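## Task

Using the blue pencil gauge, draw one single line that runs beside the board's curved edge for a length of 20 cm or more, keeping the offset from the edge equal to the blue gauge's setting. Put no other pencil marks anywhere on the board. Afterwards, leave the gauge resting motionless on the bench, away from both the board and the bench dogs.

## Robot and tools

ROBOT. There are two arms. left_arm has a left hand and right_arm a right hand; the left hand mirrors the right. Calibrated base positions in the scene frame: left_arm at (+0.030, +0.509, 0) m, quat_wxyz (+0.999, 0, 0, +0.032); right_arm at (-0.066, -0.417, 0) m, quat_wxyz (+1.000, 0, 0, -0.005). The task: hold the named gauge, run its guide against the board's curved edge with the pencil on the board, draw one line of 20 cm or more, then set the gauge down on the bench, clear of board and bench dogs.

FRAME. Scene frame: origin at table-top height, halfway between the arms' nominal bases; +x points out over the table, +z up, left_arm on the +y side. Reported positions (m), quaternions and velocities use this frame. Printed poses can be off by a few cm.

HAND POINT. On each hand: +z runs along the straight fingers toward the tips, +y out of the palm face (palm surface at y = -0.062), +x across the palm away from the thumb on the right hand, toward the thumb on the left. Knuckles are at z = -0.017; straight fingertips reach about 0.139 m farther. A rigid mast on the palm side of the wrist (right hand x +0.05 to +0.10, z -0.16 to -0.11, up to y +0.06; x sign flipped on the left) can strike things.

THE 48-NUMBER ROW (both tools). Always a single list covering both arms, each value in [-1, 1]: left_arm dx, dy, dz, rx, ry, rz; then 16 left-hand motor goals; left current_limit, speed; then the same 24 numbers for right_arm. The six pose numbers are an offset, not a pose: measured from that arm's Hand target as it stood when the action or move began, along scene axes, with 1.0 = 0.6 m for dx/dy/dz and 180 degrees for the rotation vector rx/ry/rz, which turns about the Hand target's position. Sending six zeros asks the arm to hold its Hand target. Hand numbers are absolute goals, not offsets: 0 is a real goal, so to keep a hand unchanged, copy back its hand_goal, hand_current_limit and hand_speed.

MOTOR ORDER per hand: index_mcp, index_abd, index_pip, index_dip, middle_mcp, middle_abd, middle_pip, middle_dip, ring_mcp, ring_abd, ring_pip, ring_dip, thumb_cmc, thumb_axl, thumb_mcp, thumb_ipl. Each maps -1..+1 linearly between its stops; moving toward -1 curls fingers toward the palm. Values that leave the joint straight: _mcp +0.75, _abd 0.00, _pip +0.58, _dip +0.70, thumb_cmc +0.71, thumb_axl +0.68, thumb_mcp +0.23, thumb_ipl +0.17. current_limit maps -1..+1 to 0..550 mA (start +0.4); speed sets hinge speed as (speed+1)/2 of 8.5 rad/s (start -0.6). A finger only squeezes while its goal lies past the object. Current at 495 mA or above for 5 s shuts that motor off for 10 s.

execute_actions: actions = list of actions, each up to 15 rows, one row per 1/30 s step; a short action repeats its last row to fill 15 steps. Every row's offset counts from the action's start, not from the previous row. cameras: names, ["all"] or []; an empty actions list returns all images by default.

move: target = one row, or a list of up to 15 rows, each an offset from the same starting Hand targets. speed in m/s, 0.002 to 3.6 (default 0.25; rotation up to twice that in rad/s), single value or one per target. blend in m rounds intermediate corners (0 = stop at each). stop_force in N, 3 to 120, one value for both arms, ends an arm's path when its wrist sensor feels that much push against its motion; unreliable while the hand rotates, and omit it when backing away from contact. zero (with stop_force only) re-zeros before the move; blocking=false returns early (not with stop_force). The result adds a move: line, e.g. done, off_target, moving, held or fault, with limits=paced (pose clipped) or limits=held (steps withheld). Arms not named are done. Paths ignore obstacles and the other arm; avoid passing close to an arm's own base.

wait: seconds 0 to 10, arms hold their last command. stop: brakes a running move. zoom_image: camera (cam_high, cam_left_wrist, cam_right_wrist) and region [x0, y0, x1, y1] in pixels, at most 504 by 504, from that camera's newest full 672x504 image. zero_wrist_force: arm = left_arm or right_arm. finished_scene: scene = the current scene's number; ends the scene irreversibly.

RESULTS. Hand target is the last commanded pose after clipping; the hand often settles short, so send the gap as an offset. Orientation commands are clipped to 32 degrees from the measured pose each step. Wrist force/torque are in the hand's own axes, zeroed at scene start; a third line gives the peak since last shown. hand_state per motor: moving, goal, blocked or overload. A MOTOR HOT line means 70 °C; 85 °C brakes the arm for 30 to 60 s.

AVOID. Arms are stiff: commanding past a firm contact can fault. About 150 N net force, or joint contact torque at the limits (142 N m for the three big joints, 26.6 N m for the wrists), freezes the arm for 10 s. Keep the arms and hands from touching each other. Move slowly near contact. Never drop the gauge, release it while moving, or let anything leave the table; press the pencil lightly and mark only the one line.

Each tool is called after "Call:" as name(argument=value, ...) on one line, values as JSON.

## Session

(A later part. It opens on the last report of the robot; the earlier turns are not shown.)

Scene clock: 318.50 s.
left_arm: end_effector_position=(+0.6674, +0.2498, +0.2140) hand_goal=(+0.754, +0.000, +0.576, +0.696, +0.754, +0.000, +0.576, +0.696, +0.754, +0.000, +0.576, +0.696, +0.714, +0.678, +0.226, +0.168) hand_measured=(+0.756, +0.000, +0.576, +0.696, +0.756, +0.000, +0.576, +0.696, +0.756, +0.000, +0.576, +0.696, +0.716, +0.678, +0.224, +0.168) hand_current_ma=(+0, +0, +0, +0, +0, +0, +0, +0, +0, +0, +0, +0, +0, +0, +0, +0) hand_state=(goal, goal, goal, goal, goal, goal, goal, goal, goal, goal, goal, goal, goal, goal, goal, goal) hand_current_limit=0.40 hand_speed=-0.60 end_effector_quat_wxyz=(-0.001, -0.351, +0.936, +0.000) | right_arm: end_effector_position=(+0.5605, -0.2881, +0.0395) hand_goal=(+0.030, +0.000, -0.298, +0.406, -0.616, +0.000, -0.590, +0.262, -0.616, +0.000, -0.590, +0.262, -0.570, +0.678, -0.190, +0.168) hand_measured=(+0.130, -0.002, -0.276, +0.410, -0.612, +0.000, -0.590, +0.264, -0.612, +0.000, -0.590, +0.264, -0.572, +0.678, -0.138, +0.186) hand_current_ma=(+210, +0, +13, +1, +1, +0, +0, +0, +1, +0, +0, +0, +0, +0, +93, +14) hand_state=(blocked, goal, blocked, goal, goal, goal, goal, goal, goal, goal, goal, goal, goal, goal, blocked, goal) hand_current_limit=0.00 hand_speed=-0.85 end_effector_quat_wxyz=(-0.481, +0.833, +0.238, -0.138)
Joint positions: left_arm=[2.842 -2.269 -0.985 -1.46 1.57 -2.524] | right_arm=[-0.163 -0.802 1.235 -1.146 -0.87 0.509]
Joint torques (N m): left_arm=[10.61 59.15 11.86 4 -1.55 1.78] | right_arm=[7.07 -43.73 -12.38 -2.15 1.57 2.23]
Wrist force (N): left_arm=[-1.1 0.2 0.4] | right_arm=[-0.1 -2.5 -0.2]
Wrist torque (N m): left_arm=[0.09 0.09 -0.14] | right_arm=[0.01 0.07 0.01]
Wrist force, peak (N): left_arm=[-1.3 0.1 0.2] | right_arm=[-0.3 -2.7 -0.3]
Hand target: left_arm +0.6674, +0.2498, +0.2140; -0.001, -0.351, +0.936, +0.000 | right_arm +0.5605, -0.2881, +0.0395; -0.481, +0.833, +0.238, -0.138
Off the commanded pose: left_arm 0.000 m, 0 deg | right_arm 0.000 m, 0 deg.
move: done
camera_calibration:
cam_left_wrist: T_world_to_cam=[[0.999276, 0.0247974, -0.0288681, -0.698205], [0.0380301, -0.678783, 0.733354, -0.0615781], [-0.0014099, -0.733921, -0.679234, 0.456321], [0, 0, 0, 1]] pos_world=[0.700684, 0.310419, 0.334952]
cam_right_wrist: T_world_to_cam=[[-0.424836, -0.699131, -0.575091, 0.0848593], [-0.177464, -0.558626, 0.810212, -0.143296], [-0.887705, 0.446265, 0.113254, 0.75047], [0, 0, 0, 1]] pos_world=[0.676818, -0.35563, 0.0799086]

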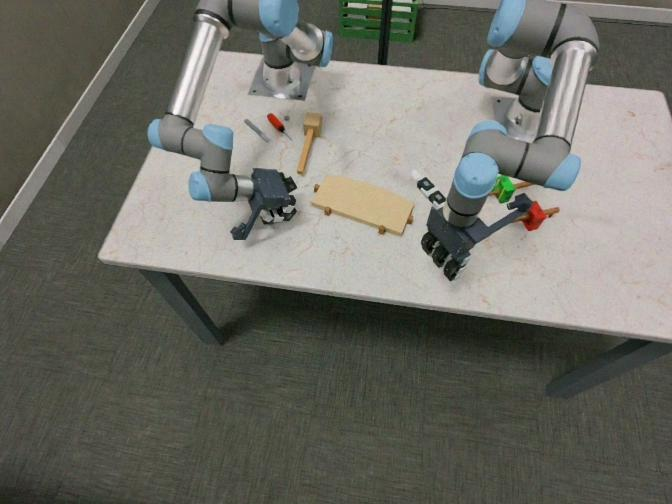

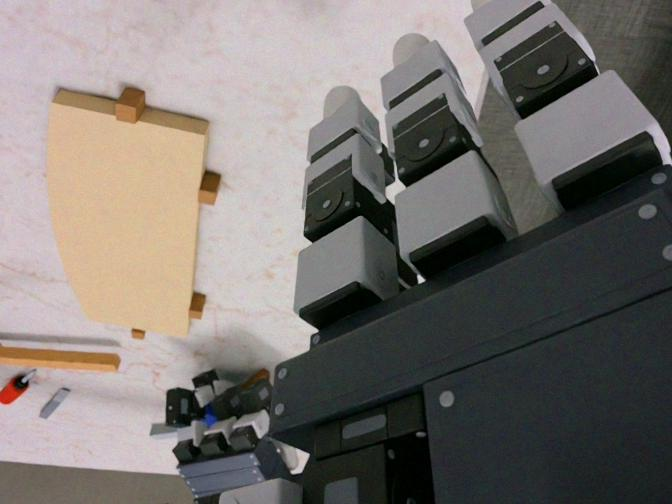

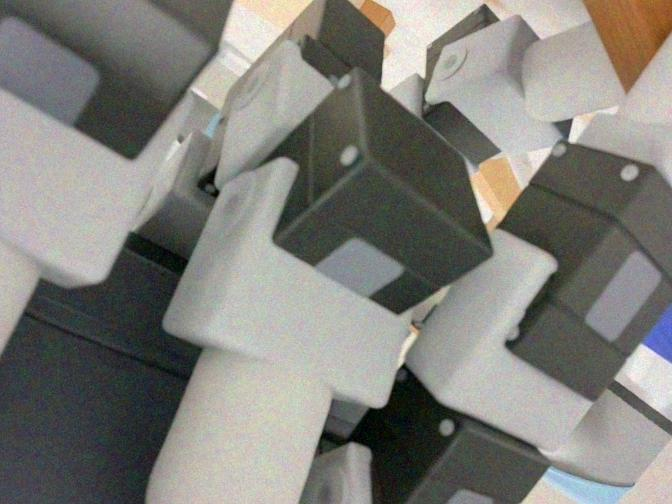

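Call:
move(target=[[0,0,0,0,0,0,0.754,0,0.576,0.696,0.754,0,0.576,0.696,0.754,0,0.576,0.696,0.714,0.678,0.226,0.168,0.4,-0.6,0,0,0.0,0,0,0,-0.05,0,-0.299,0.406,-0.616,0,-0.591,0.261,-0.616,0,-0.591,0.261,-0.571,0.678,-0.3,0.168,0.3,-0.85],[0,0,0,0,0,0,0.754,0,0.576,0.696,0.754,0,0.576,0.696,0.754,0,0.576,0.696,0.714,0.678,0.226,0.168,0.4,-0.6,0,0,0.23,0,0,0,-0.05,0,-0.299,0.406,-0.616,0,-0.591,0.261,-0.616,0,-0.591,0.261,-0.571,0.678,-0.3,0.168,0.3,-0.85],[0,0,0,0,0,0,0.754,0,0.576,0.696,0.754,0,0.576,0.696,0.754,0,0.576,0.696,0.714,0.678,0.226,0.168,0.4,-0.6,0.0175,-0.3007,0.23,0,0,-0.6778,-0.05,0,-0.299,0.406,-0.616,0,-0.591,0.261,-0.616,0,-0.591,0.261,-0.571,0.678,-0.3,0.168,0.3,-0.85]], speed=[0.1,0.12,0.3], blend=[0,0.02,0], cameras=["all"])

Call:
zoom_image(camera="cam_left_wrist", region=[140, 340, 340, 504])

Call:
zoom_image(camera="cam_high", region=[190, 130, 320, 260])

Scene clock: 336.47 s.
left_arm: end_effector_position=(+0.6674, +0.2498, +0.2140) hand_goal=(+0.754, +0.000, +0.576, +0.696, +0.754, +0.000, +0.576, +0.696, +0.754, +0.000, +0.576, +0.696, +0.714, +0.678, +0.226, +0.168) hand_measured=(+0.756, +0.000, +0.576, +0.696, +0.756, +0.000, +0.576, +0.696, +0.756, +0.000, +0.576, +0.696, +0.716, +0.678, +0.224, +0.168) hand_current_ma=(+0, +0, +0, +0, +0, +0, +0, +0, +0, +0, +0, +0, +0, +0, +0, +0) hand_state=(goal, goal, goal, goal, goal, goal, goal, goal, goal, goal, goal, goal, goal, goal, goal, goal) hand_current_limit=0.40 hand_speed=-0.60 end_effector_quat_wxyz=(-0.001, -0.351, +0.936, +0.000) | right_arm: end_effector_position=(+0.5710, -0.4685, +0.1775) hand_goal=(-0.050, +0.000, -0.298, +0.406, -0.616, +0.000, -0.590, +0.262, -0.616, +0.000, -0.590, +0.262, -0.570, +0.678, -0.300, +0.168) hand_measured=(+0.104, +0.006, -0.250, +0.422, -0.612, +0.000, -0.590, +0.264, -0.612, +0.000, -0.590, +0.264, -0.586, +0.676, -0.148, +0.200) hand_current_ma=(+358, +1, +50, +8, +1, +0, +0, +0, +1, +0, +0, +0, -8, +0, +357, +39) hand_state=(blocked, goal, blocked, goal, goal, goal, goal, goal, goal, goal, goal, goal, goal, goal, blocked, blocked) hand_current_limit=0.30 hand_speed=-0.85 end_effector_quat_wxyz=(-0.354, +0.612, -0.613, +0.354)
Joint positions: left_arm=[2.842 -2.269 -0.985 -1.46 1.57 -2.524] | right_arm=[-0.421 -1.231 2.032 -3.377 -1.201 2.917]
Joint torques (N m): left_arm=[10.54 59.75 12.05 3.98 -1.46 1.91] | right_arm=[6.55 -26.11 -11.14 -4.1 -0.78 2.19]
Wrist force (N): left_arm=[-1.1 0.3 0.2] | right_arm=[-0.2 1.0 0.7]
Wrist torque (N m): left_arm=[0.11 0.08 -0.14] | right_arm=[0.26 0.04 -0.09]
Wrist force, peak (N): left_arm=[-1.3 0.3 0.3] | right_arm=[-0.1 -3.8 -0.9]
Hand target: left_arm +0.6674, +0.2498, +0.2140; -0.001, -0.351, +0.936, +0.000 | right_arm +0.5710, -0.4685, +0.1775; -0.354, +0.612, -0.613, +0.354
Off the commanded pose: left_arm 0.000 m, 0 deg | right_arm 0.000 m, 0 deg.
move: done
camera_calibration:
cam_left_wrist: T_world_to_cam=[[0.999276, 0.0247974, -0.0288681, -0.698205], [0.0380301, -0.678783, 0.733354, -0.0615781], [-0.0014099, -0.733921, -0.679234, 0.456321], [0, 0, 0, 1]] pos_world=[0.700684, 0.310419, 0.334952]
cam_right_wrist: T_world_to_cam=[[-0.367786, 0.730784, -0.575055, 0.679901], [-0.379696, 0.446484, 0.810236, 0.232344], [0.848861, 0.51634, 0.113265, -0.134033], [0, 0, 0, 1]] pos_world=[0.452053, -0.531392, 0.217909]

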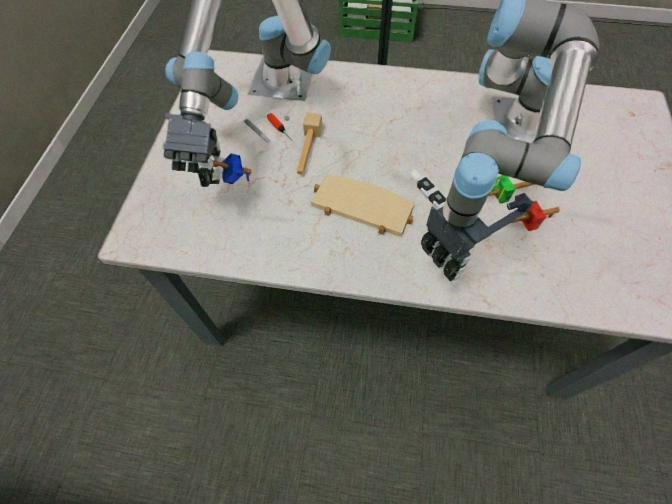

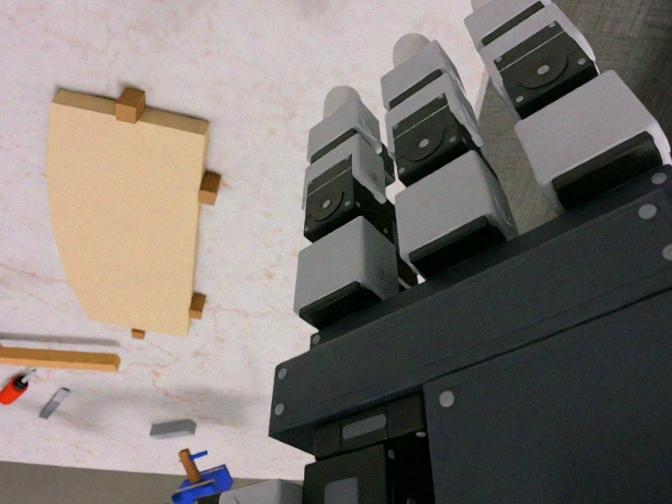

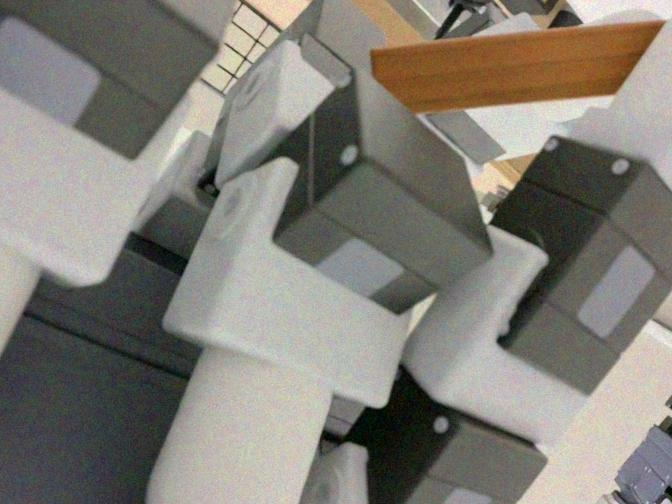

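Scaled by 2.520 from the camera's 672x504 image, which has a finer 960x720 frame.

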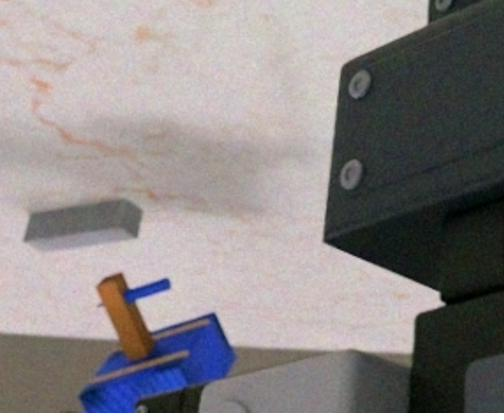

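Scaled by 3.877 from the camera's 672x504 image, which has a finer 960x720 frame.

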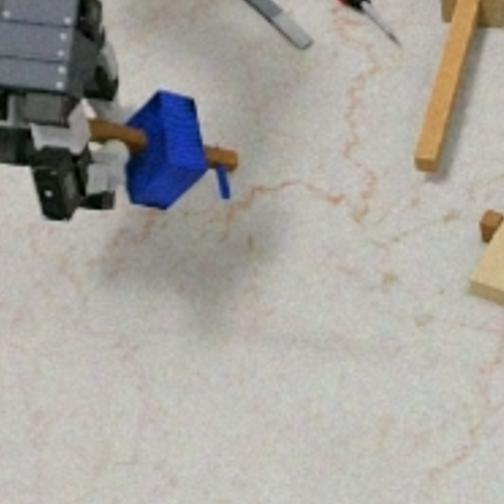

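Call:
move(target=[0,0,0,0,0,0,0.754,0,0.576,0.696,0.754,0,0.576,0.696,0.754,0,0.576,0.696,0.714,0.678,0.226,0.168,0.4,-0.6,0,0,-0.2,0,0,0,-0.05,0,-0.299,0.406,-0.616,0,-0.591,0.261,-0.616,0,-0.591,0.261,-0.571,0.678,-0.3,0.168,0.3,-0.85], speed=0.2)

Call:
move(target=[0,0,0,0,0,0,0.754,0,0.576,0.696,0.754,0,0.576,0.696,0.754,0,0.576,0.696,0.714,0.678,0.226,0.168,0.4,-0.6,0,0,-0.045,0,0,0,-0.05,0,-0.299,0.406,-0.616,0,-0.591,0.261,-0.616,0,-0.591,0.261,-0.571,0.678,-0.3,0.168,0.3,-0.85], speed=0.025, stop_force=3)

Call:
move(target=[0,0,0,0,0,0,0.754,0,0.576,0.696,0.754,0,0.576,0.696,0.754,0,0.576,0.696,0.714,0.678,0.226,0.168,0.4,-0.6,0,0,0,0,0,0,0.384,0,-0.299,0.406,-0.616,0,-0.591,0.261,-0.616,0,-0.591,0.261,-0.571,0.678,0.05,0.168,-0.3,-0.85], cameras=["all"])

Call:
zoom_image(camera="cam_high", region=[190, 130, 320, 260])

Scene clock: 348.37 s.
left_arm: end_effector_position=(+0.6674, +0.2498, +0.2140) hand_goal=(+0.754, +0.000, +0.576, +0.696, +0.754, +0.000, +0.576, +0.696, +0.754, +0.000, +0.576, +0.696, +0.714, +0.678, +0.226, +0.168) hand_measured=(+0.756, +0.000, +0.576, +0.696, +0.756, +0.000, +0.576, +0.696, +0.756, +0.000, +0.576, +0.696, +0.716, +0.678, +0.224, +0.168) hand_current_ma=(+0, +0, +0, +0, +0, +0, +0, +0, +0, +0, +0, +0, +0, +0, +0, +0) hand_state=(goal, goal, goal, goal, goal, goal, goal, goal, goal, goal, goal, goal, goal, goal, goal, goal) hand_current_limit=0.40 hand_speed=-0.60 end_effector_quat_wxyz=(-0.001, -0.351, +0.936, +0.000) | right_arm: end_effector_position=(+0.5710, -0.4685, +0.0575) hand_goal=(-0.050, +0.000, -0.298, +0.406, -0.616, +0.000, -0.590, +0.262, -0.616, +0.000, -0.590, +0.262, -0.570, +0.678, -0.300, +0.168) hand_measured=(+0.096, +0.010, -0.250, +0.422, -0.612, +0.000, -0.590, +0.264, -0.612, +0.000, -0.590, +0.264, -0.602, +0.668, -0.154, +0.204) hand_current_ma=(+358, +3, +51, +7, +1, +0, +0, +0, +1, +0, +0, +0, -24, -5, +357, +51) hand_state=(blocked, goal, blocked, goal, goal, goal, goal, goal, goal, goal, goal, goal, blocked, goal, blocked, blocked) hand_current_limit=0.30 hand_speed=-0.85 end_effector_quat_wxyz=(-0.354, +0.612, -0.613, +0.354)
Joint positions: left_arm=[2.842 -2.269 -0.985 -1.46 1.57 -2.524] | right_arm=[-0.421 -0.97 2.08 -3.686 -1.201 2.917]
Joint torques (N m): left_arm=[10.25 59.94 11.45 4 -1.64 1.93] | right_arm=[8.32 -30.65 -16.94 -3.8 -0.96 2.22]
Wrist force (N): left_arm=[-1.1 0.4 0.2] | right_arm=[-0.4 -0.6 -0.1]
Wrist torque (N m): left_arm=[0.12 0.09 -0.14] | right_arm=[0.21 0.10 -0.05]
Wrist force, peak (N): left_arm=[-1.3 0.3 0.5] | right_arm=[-0.1 1.0 1.0]
Hand target: left_arm +0.6674, +0.2498, +0.2140; -0.001, -0.351, +0.936, +0.000 | right_arm +0.5710, -0.4685, +0.0575; -0.354, +0.612, -0.613, +0.354
Off the commanded pose: left_arm 0.000 m, 0 deg | right_arm 0.000 m, 0 deg.
move: done

Scene clock: 350.07 s.
left_arm: end_effector_position=(+0.6674, +0.2498, +0.2140) hand_goal=(+0.754, +0.000, +0.576, +0.696, +0.754, +0.000, +0.576, +0.696, +0.754, +0.000, +0.576, +0.696, +0.714, +0.678, +0.226, +0.168) hand_measured=(+0.756, +0.000, +0.576, +0.696, +0.756, +0.000, +0.576, +0.696, +0.756, +0.000, +0.576, +0.696, +0.716, +0.678, +0.224, +0.168) hand_current_ma=(+0, +0, +0, +0, +0, +0, +0, +0, +0, +0, +0, +0, +0, +0, +0, +0) hand_state=(goal, goal, goal, goal, goal, goal, goal, goal, goal, goal, goal, goal, goal, goal, goal, goal) hand_current_limit=0.40 hand_speed=-0.60 end_effector_quat_wxyz=(-0.001, -0.351, +0.936, +0.000) | right_arm: end_effector_position=(+0.5710, -0.4685, +0.0404) hand_goal=(-0.050, +0.000, -0.298, +0.406, -0.616, +0.000, -0.590, +0.262, -0.616, +0.000, -0.590, +0.262, -0.570, +0.678, -0.300, +0.168) hand_measured=(+0.086, +0.020, -0.250, +0.422, -0.612, +0.000, -0.590, +0.264, -0.612, +0.000, -0.590, +0.264, -0.612, +0.664, -0.158, +0.210) hand_current_ma=(+358, +8, +51, +7, +1, +0, +0, +0, +1, +0, +0, +0, -41, -7, +358, +64) hand_state=(blocked, goal, blocked, goal, goal, goal, goal, goal, goal, goal, goal, goal, blocked, goal, blocked, blocked) hand_current_limit=0.30 hand_speed=-0.85 end_effector_quat_wxyz=(-0.354, +0.612, -0.613, +0.354)
Joint positions: left_arm=[2.842 -2.269 -0.985 -1.46 1.57 -2.524] | right_arm=[-0.421 -0.928 2.079 -3.727 -1.201 2.917]
Joint torques (N m): left_arm=[10.33 59.46 12.81 4.05 -1.44 1.61] | right_arm=[3.43 -43.21 -3.93 -0.93 -0.67 0.2]
Wrist force (N): left_arm=[-1.0 0.2 0.3] | right_arm=[-1.3 -0.8 -0.1]
Wrist torque (N m): left_arm=[0.08 0.07 -0.12] | right_arm=[0.20 0.10 0.00]
Wrist force, peak (N): left_arm=[-1.3 0.3 0.3] | right_arm=[0.6 -3.0 -2.3]
Hand target: left_arm +0.6674, +0.2498, +0.2140; -0.001, -0.351, +0.936, +0.000 | right_arm +0.5710, -0.4685, +0.0404; -0.354, +0.612, -0.613, +0.354 (not the last commanded pose)
Off the commanded pose: left_arm 0.000 m, 0 deg | right_arm 0.010 m, 0 deg.
move: contact (right_arm)

Scene clock: 351.13 s.
left_arm: end_effector_position=(+0.6674, +0.2498, +0.2140) hand_goal=(+0.754, +0.000, +0.576, +0.696, +0.754, +0.000, +0.576, +0.696, +0.754, +0.000, +0.576, +0.696, +0.714, +0.678, +0.226, +0.168) hand_measured=(+0.756, +0.000, +0.576, +0.696, +0.756, +0.000, +0.576, +0.696, +0.756, +0.000, +0.576, +0.696, +0.716, +0.678, +0.224, +0.168) hand_current_ma=(+0, +0, +0, +0, +0, +0, +0, +0, +0, +0, +0, +0, +0, +0, +0, +0) hand_state=(goal, goal, goal, goal, goal, goal, goal, goal, goal, goal, goal, goal, goal, goal, goal, goal) hand_current_limit=0.40 hand_speed=-0.60 end_effector_quat_wxyz=(-0.001, -0.351, +0.936, +0.000) | right_arm: end_effector_position=(+0.5710, -0.4685, +0.0404) hand_goal=(+0.384, +0.000, -0.298, +0.406, -0.616, +0.000, -0.590, +0.262, -0.616, +0.000, -0.590, +0.262, -0.570, +0.678, +0.050, +0.168) hand_measured=(+0.374, +0.002, -0.292, +0.408, -0.612, +0.000, -0.590, +0.264, -0.612, +0.000, -0.590, +0.264, -0.574, +0.676, +0.046, +0.170) hand_current_ma=(-3, +0, +1, +0, +1, +0, +0, +0, +1, +0, +0, +0, +0, +0, -1, +0) hand_state=(goal, goal, goal, goal, goal, goal, goal, goal, goal, goal, goal, goal, goal, goal, goal, goal) hand_current_limit=-0.30 hand_speed=-0.85 end_effector_quat_wxyz=(-0.354, +0.612, -0.613, +0.354)
Joint positions: left_arm=[2.842 -2.269 -0.985 -1.46 1.57 -2.524] | right_arm=[-0.421 -0.928 2.079 -3.727 -1.201 2.917]
Joint torques (N m): left_arm=[9.98 60.72 12.48 3.97 -1.51 1.77] | right_arm=[0.74 -42.9 -4.52 -1.22 -0.73 0.05]
Wrist force (N): left_arm=[-1.1 0.1 0.4] | right_arm=[-0.8 -0.2 0.0]
Wrist torque (N m): left_arm=[0.07 0.08 -0.13] | right_arm=[0.21 0.09 -0.05]
Wrist force, peak (N): left_arm=[-1.2 0.4 0.4] | right_arm=[-1.3 -0.7 -0.2]
Hand target: left_arm +0.6674, +0.2498, +0.2140; -0.001, -0.351, +0.936, +0.000 | right_arm +0.5710, -0.4685, +0.0404; -0.354, +0.612, -0.613, +0.354
Off the commanded pose: left_arm 0.000 m, 0 deg | right_arm 0.000 m, 0 deg.
move: done
camera_calibration:
cam_left_wrist: T_world_to_cam=[[0.999276, 0.0247974, -0.0288681, -0.698205], [0.0380301, -0.678783, 0.733354, -0.0615781], [-0.0014099, -0.733921, -0.679234, 0.456321], [0, 0, 0, 1]] pos_world=[0.700684, 0.310419, 0.334952]
cam_right_wrist: T_world_to_cam=[[-0.367769, 0.730818, -0.575023, 0.601126], [-0.379652, 0.446477, 0.81026, 0.34332], [0.848887, 0.516298, 0.113256, -0.118549], [0, 0, 0, 1]] pos_world=[0.452053, -0.531392, 0.0809087]

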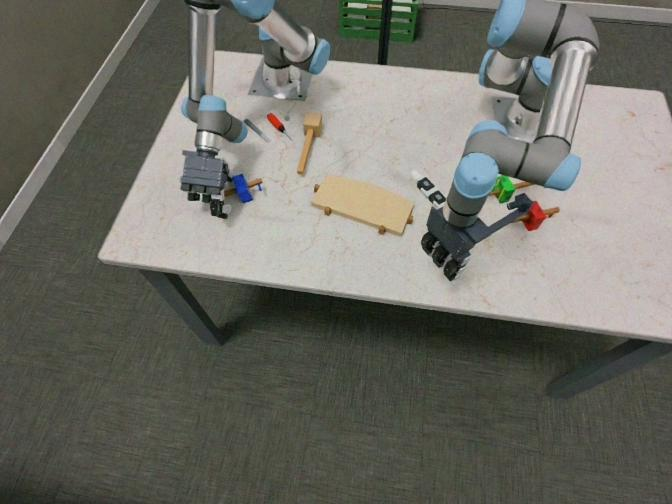

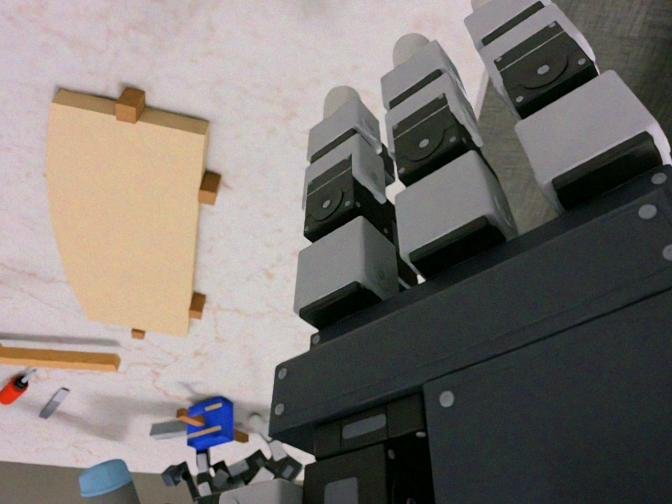

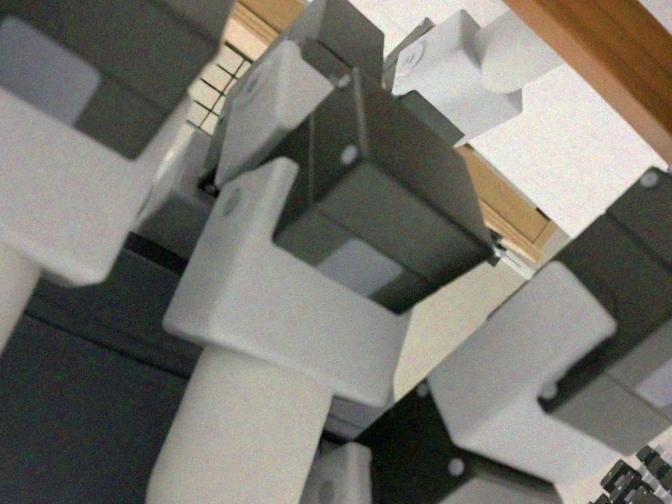

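Scaled by 3.877 from the camera's 672x504 image, which has a finer 960x720 frame.

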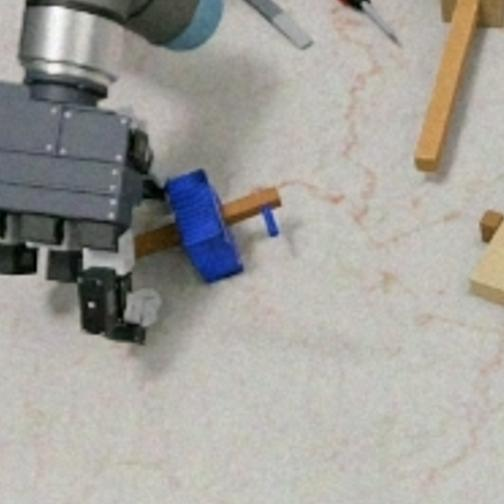

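Call:
move(target=[[0,0,0,0,0,0,0.754,0,0.576,0.696,0.754,0,0.576,0.696,0.754,0,0.576,0.696,0.714,0.678,0.226,0.168,0.4,-0.6,0,0,0.25,0,0,0,0.384,0,-0.299,0.406,-0.616,0,-0.591,0.261,-0.616,0,-0.591,0.261,-0.571,0.678,0.05,0.168,0.3,-0.4],[0,0,0,0,0,0,0.754,0,0.576,0.696,0.754,0,0.576,0.696,0.754,0,0.576,0.696,0.714,0.678,0.226,0.168,0.4,-0.6,-0.1,-0.15,0.3,0,0,0.5556,-0.3425,0,0.576,0.696,-0.616,0,-0.591,0.261,-0.616,0,-0.591,0.261,-0.571,0.678,0.226,0.168,0.3,-0.4]], speed=[0.15,0.4], blend=[0.02,0], cameras=["cam_high","cam_left_wrist"])

Call:
zoom_image(camera="cam_high", region=[210, 150, 280, 220])

Call:
zoom_image(camera="cam_left_wrist", region=[140, 370, 270, 470])

Scene clock: 366.27 s.
left_arm: end_effector_position=(+0.6674, +0.2498, +0.2140) hand_goal=(+0.754, +0.000, +0.576, +0.696, +0.754, +0.000, +0.576, +0.696, +0.754, +0.000, +0.576, +0.696, +0.714, +0.678, +0.226, +0.168) hand_measured=(+0.756, +0.000, +0.576, +0.696, +0.756, +0.000, +0.576, +0.696, +0.756, +0.000, +0.576, +0.696, +0.716, +0.678, +0.224, +0.168) hand_current_ma=(+0, +0, +0, +0, +0, +0, +0, +0, +0, +0, +0, +0, +0, +0, +0, +0) hand_state=(goal, goal, goal, goal, goal, goal, goal, goal, goal, goal, goal, goal, goal, goal, goal, goal) hand_current_limit=0.40 hand_speed=-0.60 end_effector_quat_wxyz=(-0.001, -0.351, +0.936, +0.000) | right_arm: end_effector_position=(+0.5110, -0.5585, +0.2204) hand_goal=(-0.342, +0.000, +0.576, +0.696, -0.616, +0.000, -0.590, +0.262, -0.616, +0.000, -0.590, +0.262, -0.570, +0.678, +0.226, +0.168) hand_measured=(-0.336, +0.002, +0.574, +0.694, -0.612, +0.000, -0.590, +0.264, -0.612, +0.000, -0.590, +0.264, -0.572, +0.676, +0.220, +0.170) hand_current_ma=(+1, +0, +0, +0, +1, +0, +0, +0, +1, +0, +0, +0, +0, +0, -2, +0) hand_state=(goal, goal, goal, goal, goal, goal, goal, goal, goal, goal, goal, goal, goal, goal, goal, goal) hand_current_limit=0.30 hand_speed=-0.40 end_effector_quat_wxyz=(-0.498, +0.863, +0.075, -0.044)
Joint positions: left_arm=[2.842 -2.269 -0.985 -1.46 1.57 -2.524] | right_arm=[-0.62 -1.011 1.104 -0.768 -0.926 0.45]
Joint torques (N m): left_arm=[9.88 58.99 11.77 4.18 -1.67 1.72] | right_arm=[6.48 -38.03 -27.12 0.82 -0.52 -1.91]
Wrist force (N): left_arm=[-1.1 0.2 0.3] | right_arm=[-0.3 -0.4 -0.1]
Wrist torque (N m): left_arm=[0.09 0.08 -0.13] | right_arm=[0.20 0.07 0.10]
Wrist force, peak (N): left_arm=[-1.2 0.4 0.3] | right_arm=[-0.9 0.8 0.7]
Hand target: left_arm +0.6674, +0.2498, +0.2140; -0.001, -0.351, +0.936, +0.000 | right_arm +0.5110, -0.5585, +0.2204; -0.498, +0.863, +0.075, -0.044
Off the commanded pose: left_arm 0.000 m, 0 deg | right_arm 0.000 m, 0 deg.
move: done
camera_calibration:
cam_left_wrist: T_world_to_cam=[[0.999276, 0.0247974, -0.0288681, -0.698205], [0.0380301, -0.678783, 0.733354, -0.0615781], [-0.0014099, -0.733921, -0.679234, 0.456321], [0, 0, 0, 1]] pos_world=[0.700684, 0.310419, 0.334952]
Images, in order (width x height): cam_high 672x504, cam_left_wrist 672x504.

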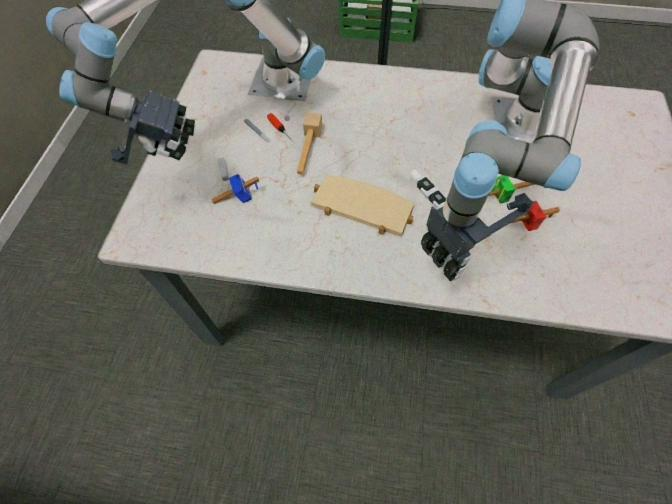

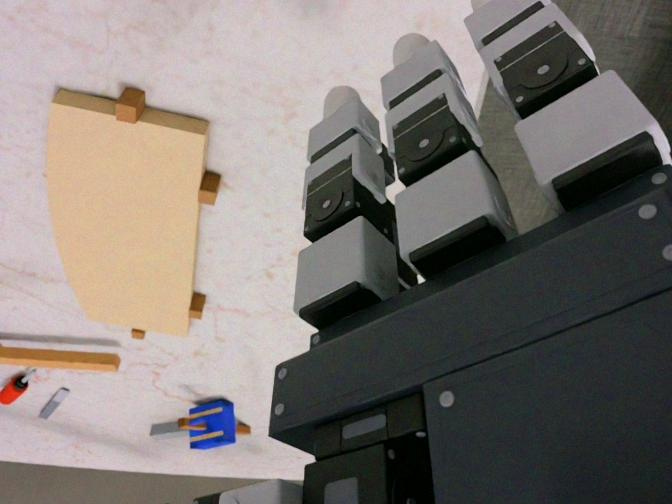

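Scaled by 7.200 from the camera's 672x504 image, which has a finer 960x720 frame.

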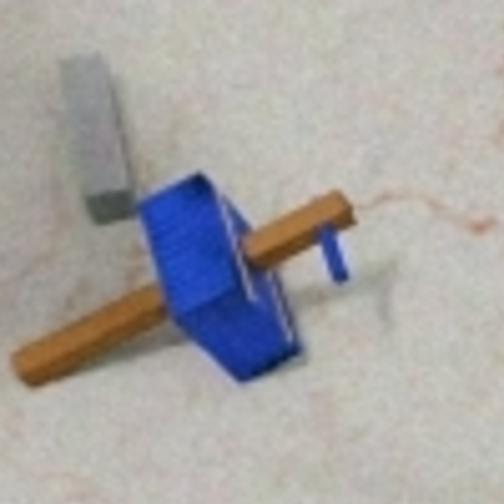

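Scaled by 3.877 from the camera's 672x504 image, which has a finer 960x720 frame.

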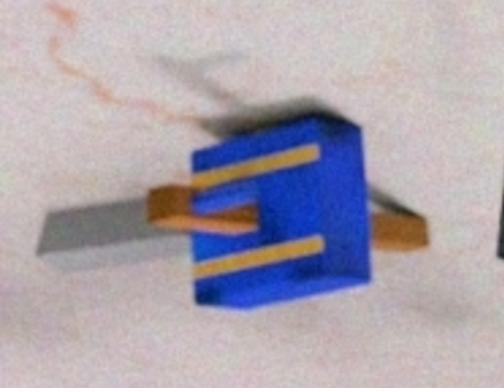

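Call:
move(target=[0,0,0,0,0,0,0.754,0,0.576,0.696,0.754,0,0.576,0.696,0.754,0,0.576,0.696,0.714,0.678,0.226,0.168,0.4,-0.6,-0.056,0.1705,-0.15,0.0848,0.1740,0.5844,-0.5,0,0.576,0.696,-0.616,0,-0.591,0.261,-0.616,0,-0.591,0.261,-0.571,0.678,0.226,0.168,0.3,-0.4], speed=0.4, cameras=["all"])

Call:
zoom_image(camera="cam_high", region=[180, 120, 290, 230])

Call:
zoom_image(camera="cam_left_wrist", region=[110, 350, 290, 500])

Scene clock: 401.30 s.
left_arm: end_effector_position=(+0.6674, +0.2498, +0.2140) hand_goal=(+0.754, +0.000, +0.576, +0.696, +0.754, +0.000, +0.576, +0.696, +0.754, +0.000, +0.576, +0.696, +0.714, +0.678, +0.226, +0.168) hand_measured=(+0.756, +0.000, +0.576, +0.696, +0.756, +0.000, +0.576, +0.696, +0.756, +0.000, +0.576, +0.696, +0.716, +0.678, +0.224, +0.168) hand_current_ma=(+0, +0, +0, +0, +0, +0, +0, +0, +0, +0, +0, +0, +0, +0, +0, +0) hand_state=(goal, goal, goal, goal, goal, goal, goal, goal, goal, goal, goal, goal, goal, goal, goal, goal) hand_current_limit=0.40 hand_speed=-0.60 end_effector_quat_wxyz=(-0.001, -0.351, +0.936, +0.000) | right_arm: end_effector_position=(+0.4774, -0.4562, +0.1304) hand_goal=(-0.500, +0.000, +0.576, +0.696, -0.616, +0.000, -0.590, +0.262, -0.616, +0.000, -0.590, +0.262, -0.570, +0.678, +0.226, +0.168) hand_measured=(-0.498, +0.002, +0.574, +0.694, -0.612, +0.000, -0.590, +0.264, -0.612, +0.000, -0.590, +0.264, -0.572, +0.676, +0.224, +0.170) hand_current_ma=(+0, +0, +0, +0, +1, +0, +0, +0, +1, +0, +0, +0, +0, +0, +0, +0) hand_state=(goal, goal, goal, goal, goal, goal, goal, goal, goal, goal, goal, goal, goal, goal, goal, goal) hand_current_limit=0.30 hand_speed=-0.40 end_effector_quat_wxyz=(-0.364, +0.365, +0.606, -0.606)
Joint positions: left_arm=[2.842 -2.269 -0.985 -1.46 1.57 -2.524] | right_arm=[-0.051 -0.613 0.849 -0.236 -2.12 0.001]
Joint torques (N m): left_arm=[10.74 59.87 12.19 4.03 -1.53 1.75] | right_arm=[6.6 -61.77 -9.07 -0.16 -1.03 -1.74]
Wrist force (N): left_arm=[-0.9 0.3 0.3] | right_arm=[-0.2 -0.7 0.4]
Wrist torque (N m): left_arm=[0.10 0.05 -0.11] | right_arm=[-0.08 0.07 0.08]
Wrist force, peak (N): left_arm=[-1.3 0.2 0.4] | right_arm=[-0.2 -1.2 0.8]
Hand target: left_arm +0.6674, +0.2498, +0.2140; -0.001, -0.351, +0.936, +0.000 | right_arm +0.4774, -0.4562, +0.1304; -0.364, +0.364, +0.606, -0.606
Off the commanded pose: left_arm 0.000 m, 0 deg | right_arm 0.000 m, 0 deg.
move: done
camera_calibration:
cam_left_wrist: T_world_to_cam=[[0.999276, 0.0247974, -0.0288681, -0.698205], [0.0380301, -0.678783, 0.733354, -0.0615781], [-0.0014099, -0.733921, -0.679234, 0.456321], [0, 0, 0, 1]] pos_world=[0.700684, 0.310419, 0.334952]
cam_right_wrist: T_world_to_cam=[[0.370423, -0.630805, -0.681815, -0.350264], [0.857602, -0.0496987, 0.511907, -0.54872], [-0.356799, -0.774348, 0.52257, -0.122266], [0, 0, 0, 1]] pos_world=[0.556705, -0.342896, 0.105971]

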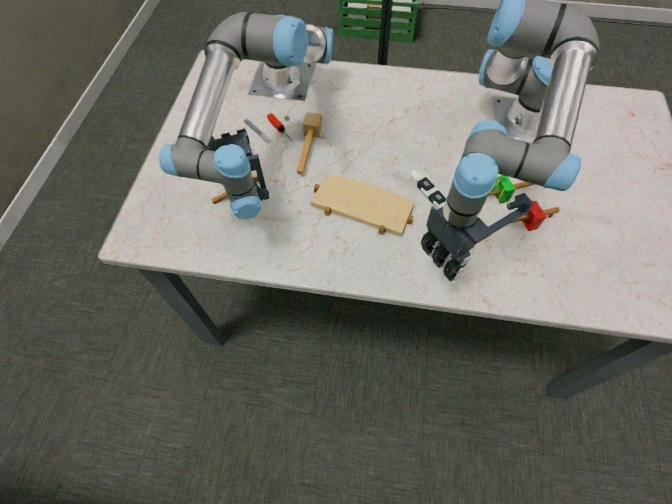

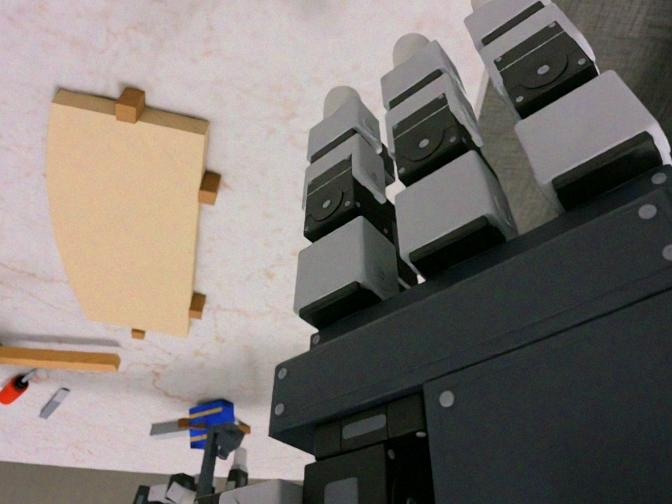

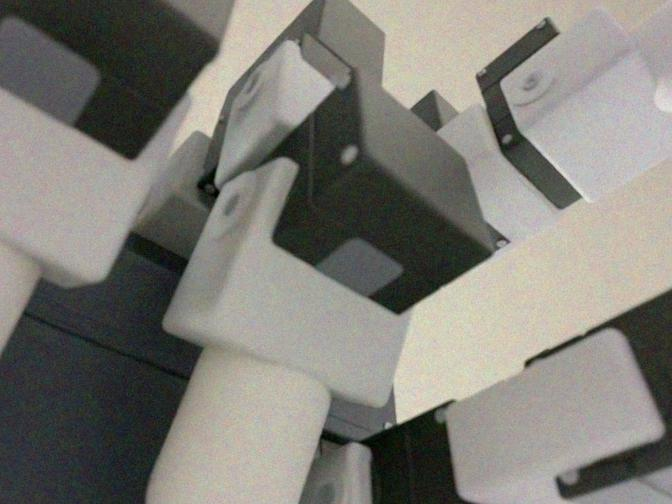

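Scaled by 4.582 from the camera's 672x504 image, which has a finer 960x720 frame.

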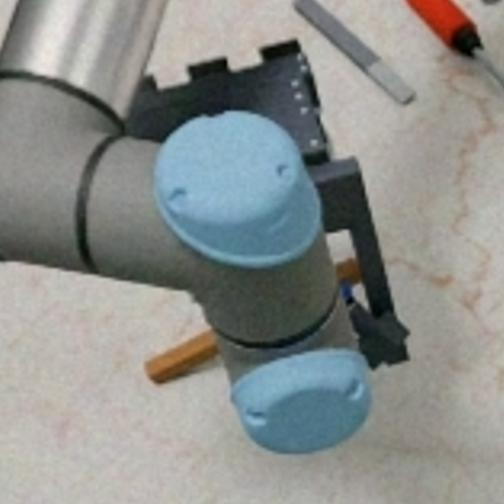

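Scaled by 2.800 from the camera's 672x504 image, which has a finer 960x720 frame.

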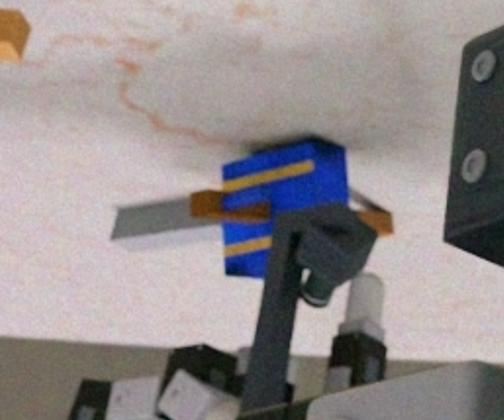

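Call:
move(target=[0,0,0,0,0,0,0.754,0,0.576,0.696,0.754,0,0.576,0.696,0.754,0,0.576,0.696,0.714,0.678,0.226,0.168,0.4,-0.6,0,0,-0.0915,0,0,0,-0.5,0,0.576,0.696,-0.616,0,-0.591,0.261,-0.616,0,-0.591,0.261,-0.571,0.678,0.226,0.168,0.3,-0.4], speed=0.06, stop_force=4, cameras=["cam_high","cam_left_wrist","cam_right_wrist"])

Call:
zoom_image(camera="cam_left_wrist", region=[130, 350, 290, 490])

Scene clock: 411.43 s.
left_arm: end_effector_position=(+0.6674, +0.2498, +0.2140) hand_goal=(+0.754, +0.000, +0.576, +0.696, +0.754, +0.000, +0.576, +0.696, +0.754, +0.000, +0.576, +0.696, +0.714, +0.678, +0.226, +0.168) hand_measured=(+0.756, +0.000, +0.576, +0.696, +0.756, +0.000, +0.576, +0.696, +0.756, +0.000, +0.576, +0.696, +0.716, +0.678, +0.224, +0.168) hand_current_ma=(+0, +0, +0, +0, +0, +0, +0, +0, +0, +0, +0, +0, +0, +0, +0, +0) hand_state=(goal, goal, goal, goal, goal, goal, goal, goal, goal, goal, goal, goal, goal, goal, goal, goal) hand_current_limit=0.40 hand_speed=-0.60 end_effector_quat_wxyz=(-0.001, -0.351, +0.936, +0.000) | right_arm: end_effector_position=(+0.4773, -0.4562, +0.0917) hand_goal=(-0.500, +0.000, +0.576, +0.696, -0.616, +0.000, -0.590, +0.262, -0.616, +0.000, -0.590, +0.262, -0.570, +0.678, +0.226, +0.168) hand_measured=(-0.508, -0.004, +0.570, +0.692, -0.612, +0.000, -0.590, +0.264, -0.612, +0.000, -0.590, +0.264, -0.568, +0.676, +0.228, +0.170) hand_current_ma=(-2, +0, -1, +0, +1, +0, +0, +0, +1, +0, +0, +0, +0, +0, +0, +0) hand_state=(goal, goal, goal, goal, goal, goal, goal, goal, goal, goal, goal, goal, goal, goal, goal, goal) hand_current_limit=0.30 hand_speed=-0.40 end_effector_quat_wxyz=(-0.364, +0.364, +0.606, -0.606)
Joint positions: left_arm=[2.842 -2.269 -0.985 -1.46 1.57 -2.524] | right_arm=[-0.051 -0.581 0.89 -0.309 -2.12 0.001]
Joint torques (N m): left_arm=[9.92 59.26 11.82 3.93 -1.43 1.66] | right_arm=[6.12 -61.6 -23.62 2.83 1.03 -1.86]
Wrist force (N): left_arm=[-1.2 0.3 0.4] | right_arm=[-0.4 -1.0 0.4]
Wrist torque (N m): left_arm=[0.10 0.10 -0.14] | right_arm=[-0.08 0.08 0.04]
Wrist force, peak (N): left_arm=[-1.2 0.1 0.4] | right_arm=[-4.7 -23.6 2.1]
Hand target: left_arm +0.6674, +0.2498, +0.2140; -0.001, -0.351, +0.936, +0.000 | right_arm +0.4773, -0.4562, +0.0917; -0.364, +0.364, +0.606, -0.606 (not the last commanded pose)
Off the commanded pose: left_arm 0.000 m, 0 deg | right_arm 0.016 m, 0 deg.
move: contact (right_arm)
camera_calibration:
cam_left_wrist: T_world_to_cam=[[0.999276, 0.0247974, -0.0288681, -0.698205], [0.0380301, -0.678783, 0.733354, -0.0615781], [-0.0014099, -0.733921, -0.679234, 0.456321], [0, 0, 0, 1]] pos_world=[0.700684, 0.310419, 0.334952]
cam_right_wrist: T_world_to_cam=[[0.370467, -0.630752, -0.681841, -0.376686], [0.857676, -0.0495079, 0.511802, -0.52874], [-0.356577, -0.774404, 0.52264, -0.102173], [0, 0, 0, 1]] pos_world=[0.556605, -0.342895, 0.0671703]

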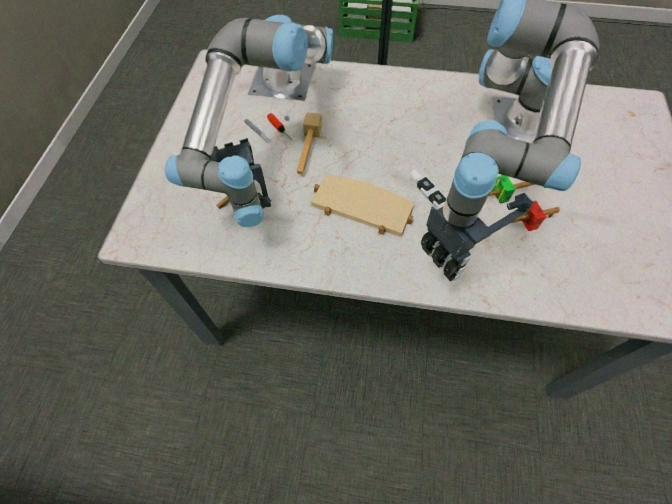

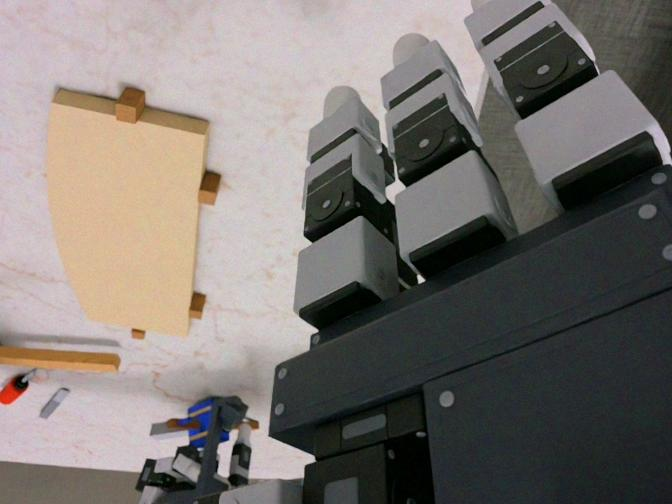

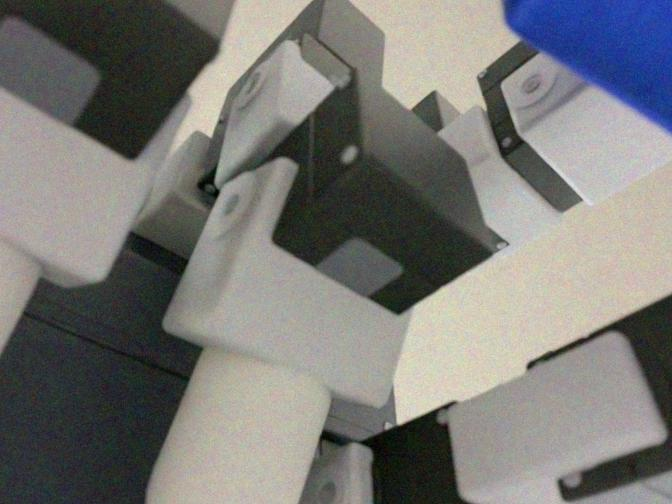

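Scaled by 3.150 from the camera's 672x504 image, which has a finer 960x720 frame.

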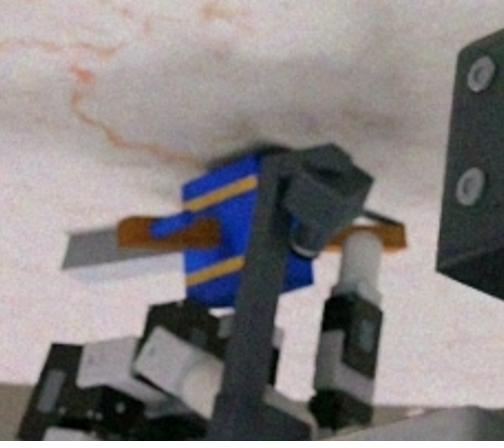

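Call:
move(target=[0,0,0,0,0,0,0.754,0,0.576,0.696,0.754,0,0.576,0.696,0.754,0,0.576,0.696,0.714,0.678,0.226,0.168,0.4,-0.6,0,0,0.1,0,0,0,-0.5,0,0.576,0.696,-0.616,0,-0.591,0.261,-0.616,0,-0.591,0.261,-0.571,0.678,0.226,0.168,0.3,-0.4], speed=0.15, cameras=["cam_high","cam_left_wrist","cam_right_wrist"])

Call:
zoom_image(camera="cam_left_wrist", region=[130, 360, 290, 490])

Call:
zoom_image(camera="cam_high", region=[190, 150, 280, 230])

Scene clock: 428.63 s.
left_arm: end_effector_position=(+0.6674, +0.2498, +0.2140) hand_goal=(+0.754, +0.000, +0.576, +0.696, +0.754, +0.000, +0.576, +0.696, +0.754, +0.000, +0.576, +0.696, +0.714, +0.678, +0.226, +0.168) hand_measured=(+0.756, +0.000, +0.576, +0.696, +0.756, +0.000, +0.576, +0.696, +0.756, +0.000, +0.576, +0.696, +0.716, +0.678, +0.224, +0.168) hand_current_ma=(+0, +0, +0, +0, +0, +0, +0, +0, +0, +0, +0, +0, +0, +0, +0, +0) hand_state=(goal, goal, goal, goal, goal, goal, goal, goal, goal, goal, goal, goal, goal, goal, goal, goal) hand_current_limit=0.40 hand_speed=-0.60 end_effector_quat_wxyz=(-0.001, -0.351, +0.936, +0.000) | right_arm: end_effector_position=(+0.4773, -0.4562, +0.1516) hand_goal=(-0.500, +0.000, +0.576, +0.696, -0.616, +0.000, -0.590, +0.262, -0.616, +0.000, -0.590, +0.262, -0.570, +0.678, +0.226, +0.168) hand_measured=(-0.504, -0.002, +0.572, +0.694, -0.612, +0.000, -0.590, +0.264, -0.612, +0.000, -0.590, +0.264, -0.568, +0.676, +0.228, +0.170) hand_current_ma=(-1, +0, +0, +0, +1, +0, +0, +0, +1, +0, +0, +0, +0, +0, +0, +0) hand_state=(goal, goal, goal, goal, goal, goal, goal, goal, goal, goal, goal, goal, goal, goal, goal, goal) hand_current_limit=0.30 hand_speed=-0.40 end_effector_quat_wxyz=(-0.364, +0.364, +0.606, -0.606)
Joint positions: left_arm=[2.842 -2.269 -0.985 -1.46 1.57 -2.524] | right_arm=[-0.051 -0.627 0.821 -0.194 -2.121 0.001]
Joint torques (N m): left_arm=[10.52 59.05 11.96 3.94 -1.43 1.9] | right_arm=[4.69 -60.56 -25.89 2.58 1.06 2.13]
Wrist force (N): left_arm=[-1.0 0.1 0.3] | right_arm=[-0.2 -0.6 0.3]
Wrist torque (N m): left_arm=[0.08 0.08 -0.12] | right_arm=[-0.03 0.08 0.06]
Wrist force, peak (N): left_arm=[-1.3 0.2 0.5] | right_arm=[-0.3 -1.6 0.6]
Hand target: left_arm +0.6674, +0.2498, +0.2140; -0.001, -0.351, +0.936, +0.000 | right_arm +0.4773, -0.4562, +0.1517; -0.364, +0.364, +0.606, -0.606
Off the commanded pose: left_arm 0.000 m, 0 deg | right_arm 0.000 m, 0 deg.
move: done
camera_calibration:
cam_left_wrist: T_world_to_cam=[[0.999276, 0.0247974, -0.0288681, -0.698205], [0.0380301, -0.678783, 0.733354, -0.0615781], [-0.0014099, -0.733921, -0.679234, 0.456321], [0, 0, 0, 1]] pos_world=[0.700684, 0.310419, 0.334952]
cam_right_wrist: T_world_to_cam=[[0.370413, -0.630668, -0.681947, -0.335703], [0.857746, -0.0495052, 0.511685, -0.559472], [-0.356463, -0.774472, 0.522615, -0.133615], [0, 0, 0, 1]] pos_world=[0.556605, -0.342895, 0.12717]

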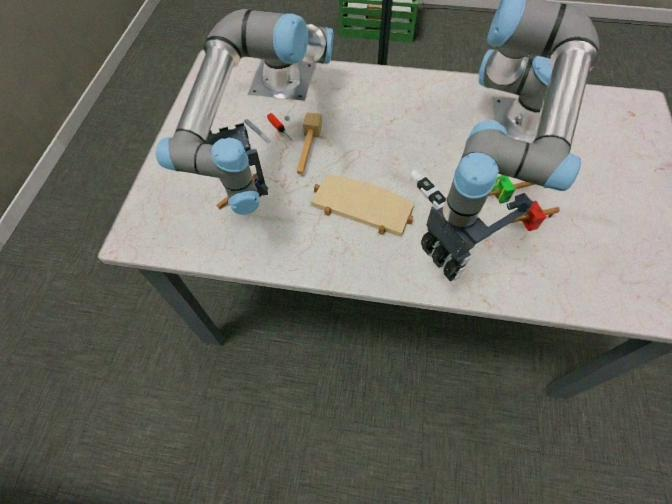

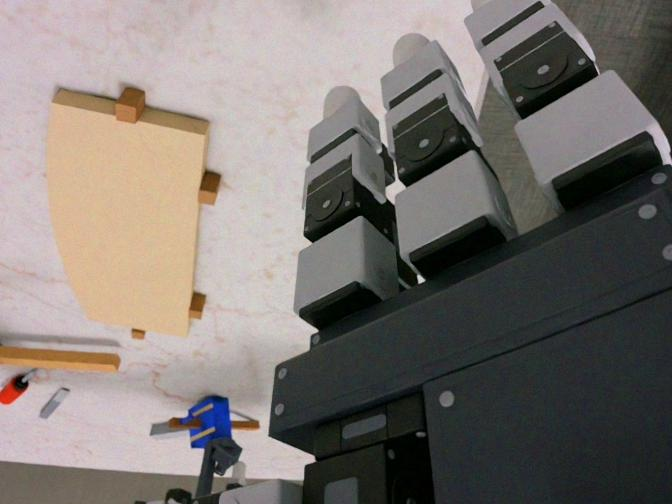

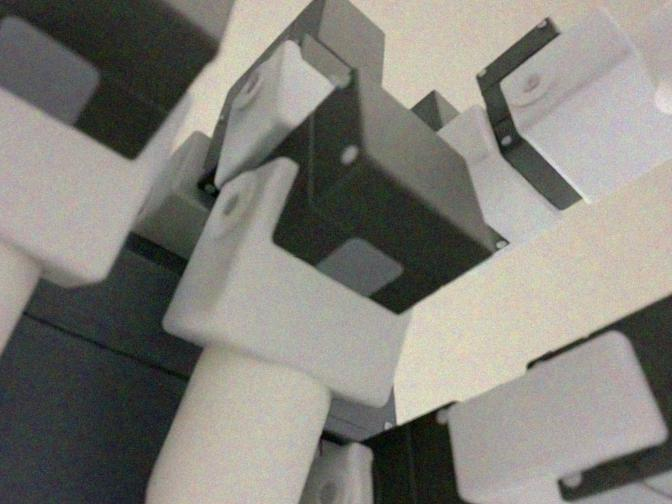

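Scaled by 3.150 from the camera's 672x504 image, which has a finer 960x720 frame.

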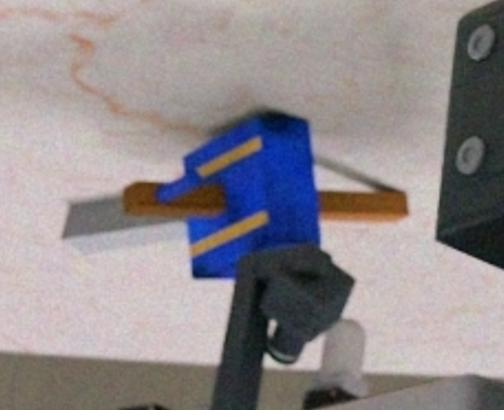

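Scaled by 5.600 from the camera's 672x504 image, which has a finer 960x720 frame.

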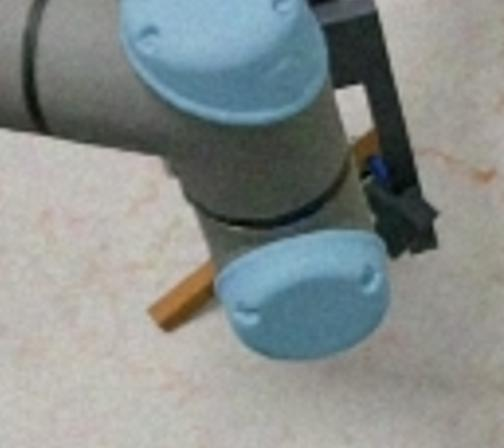

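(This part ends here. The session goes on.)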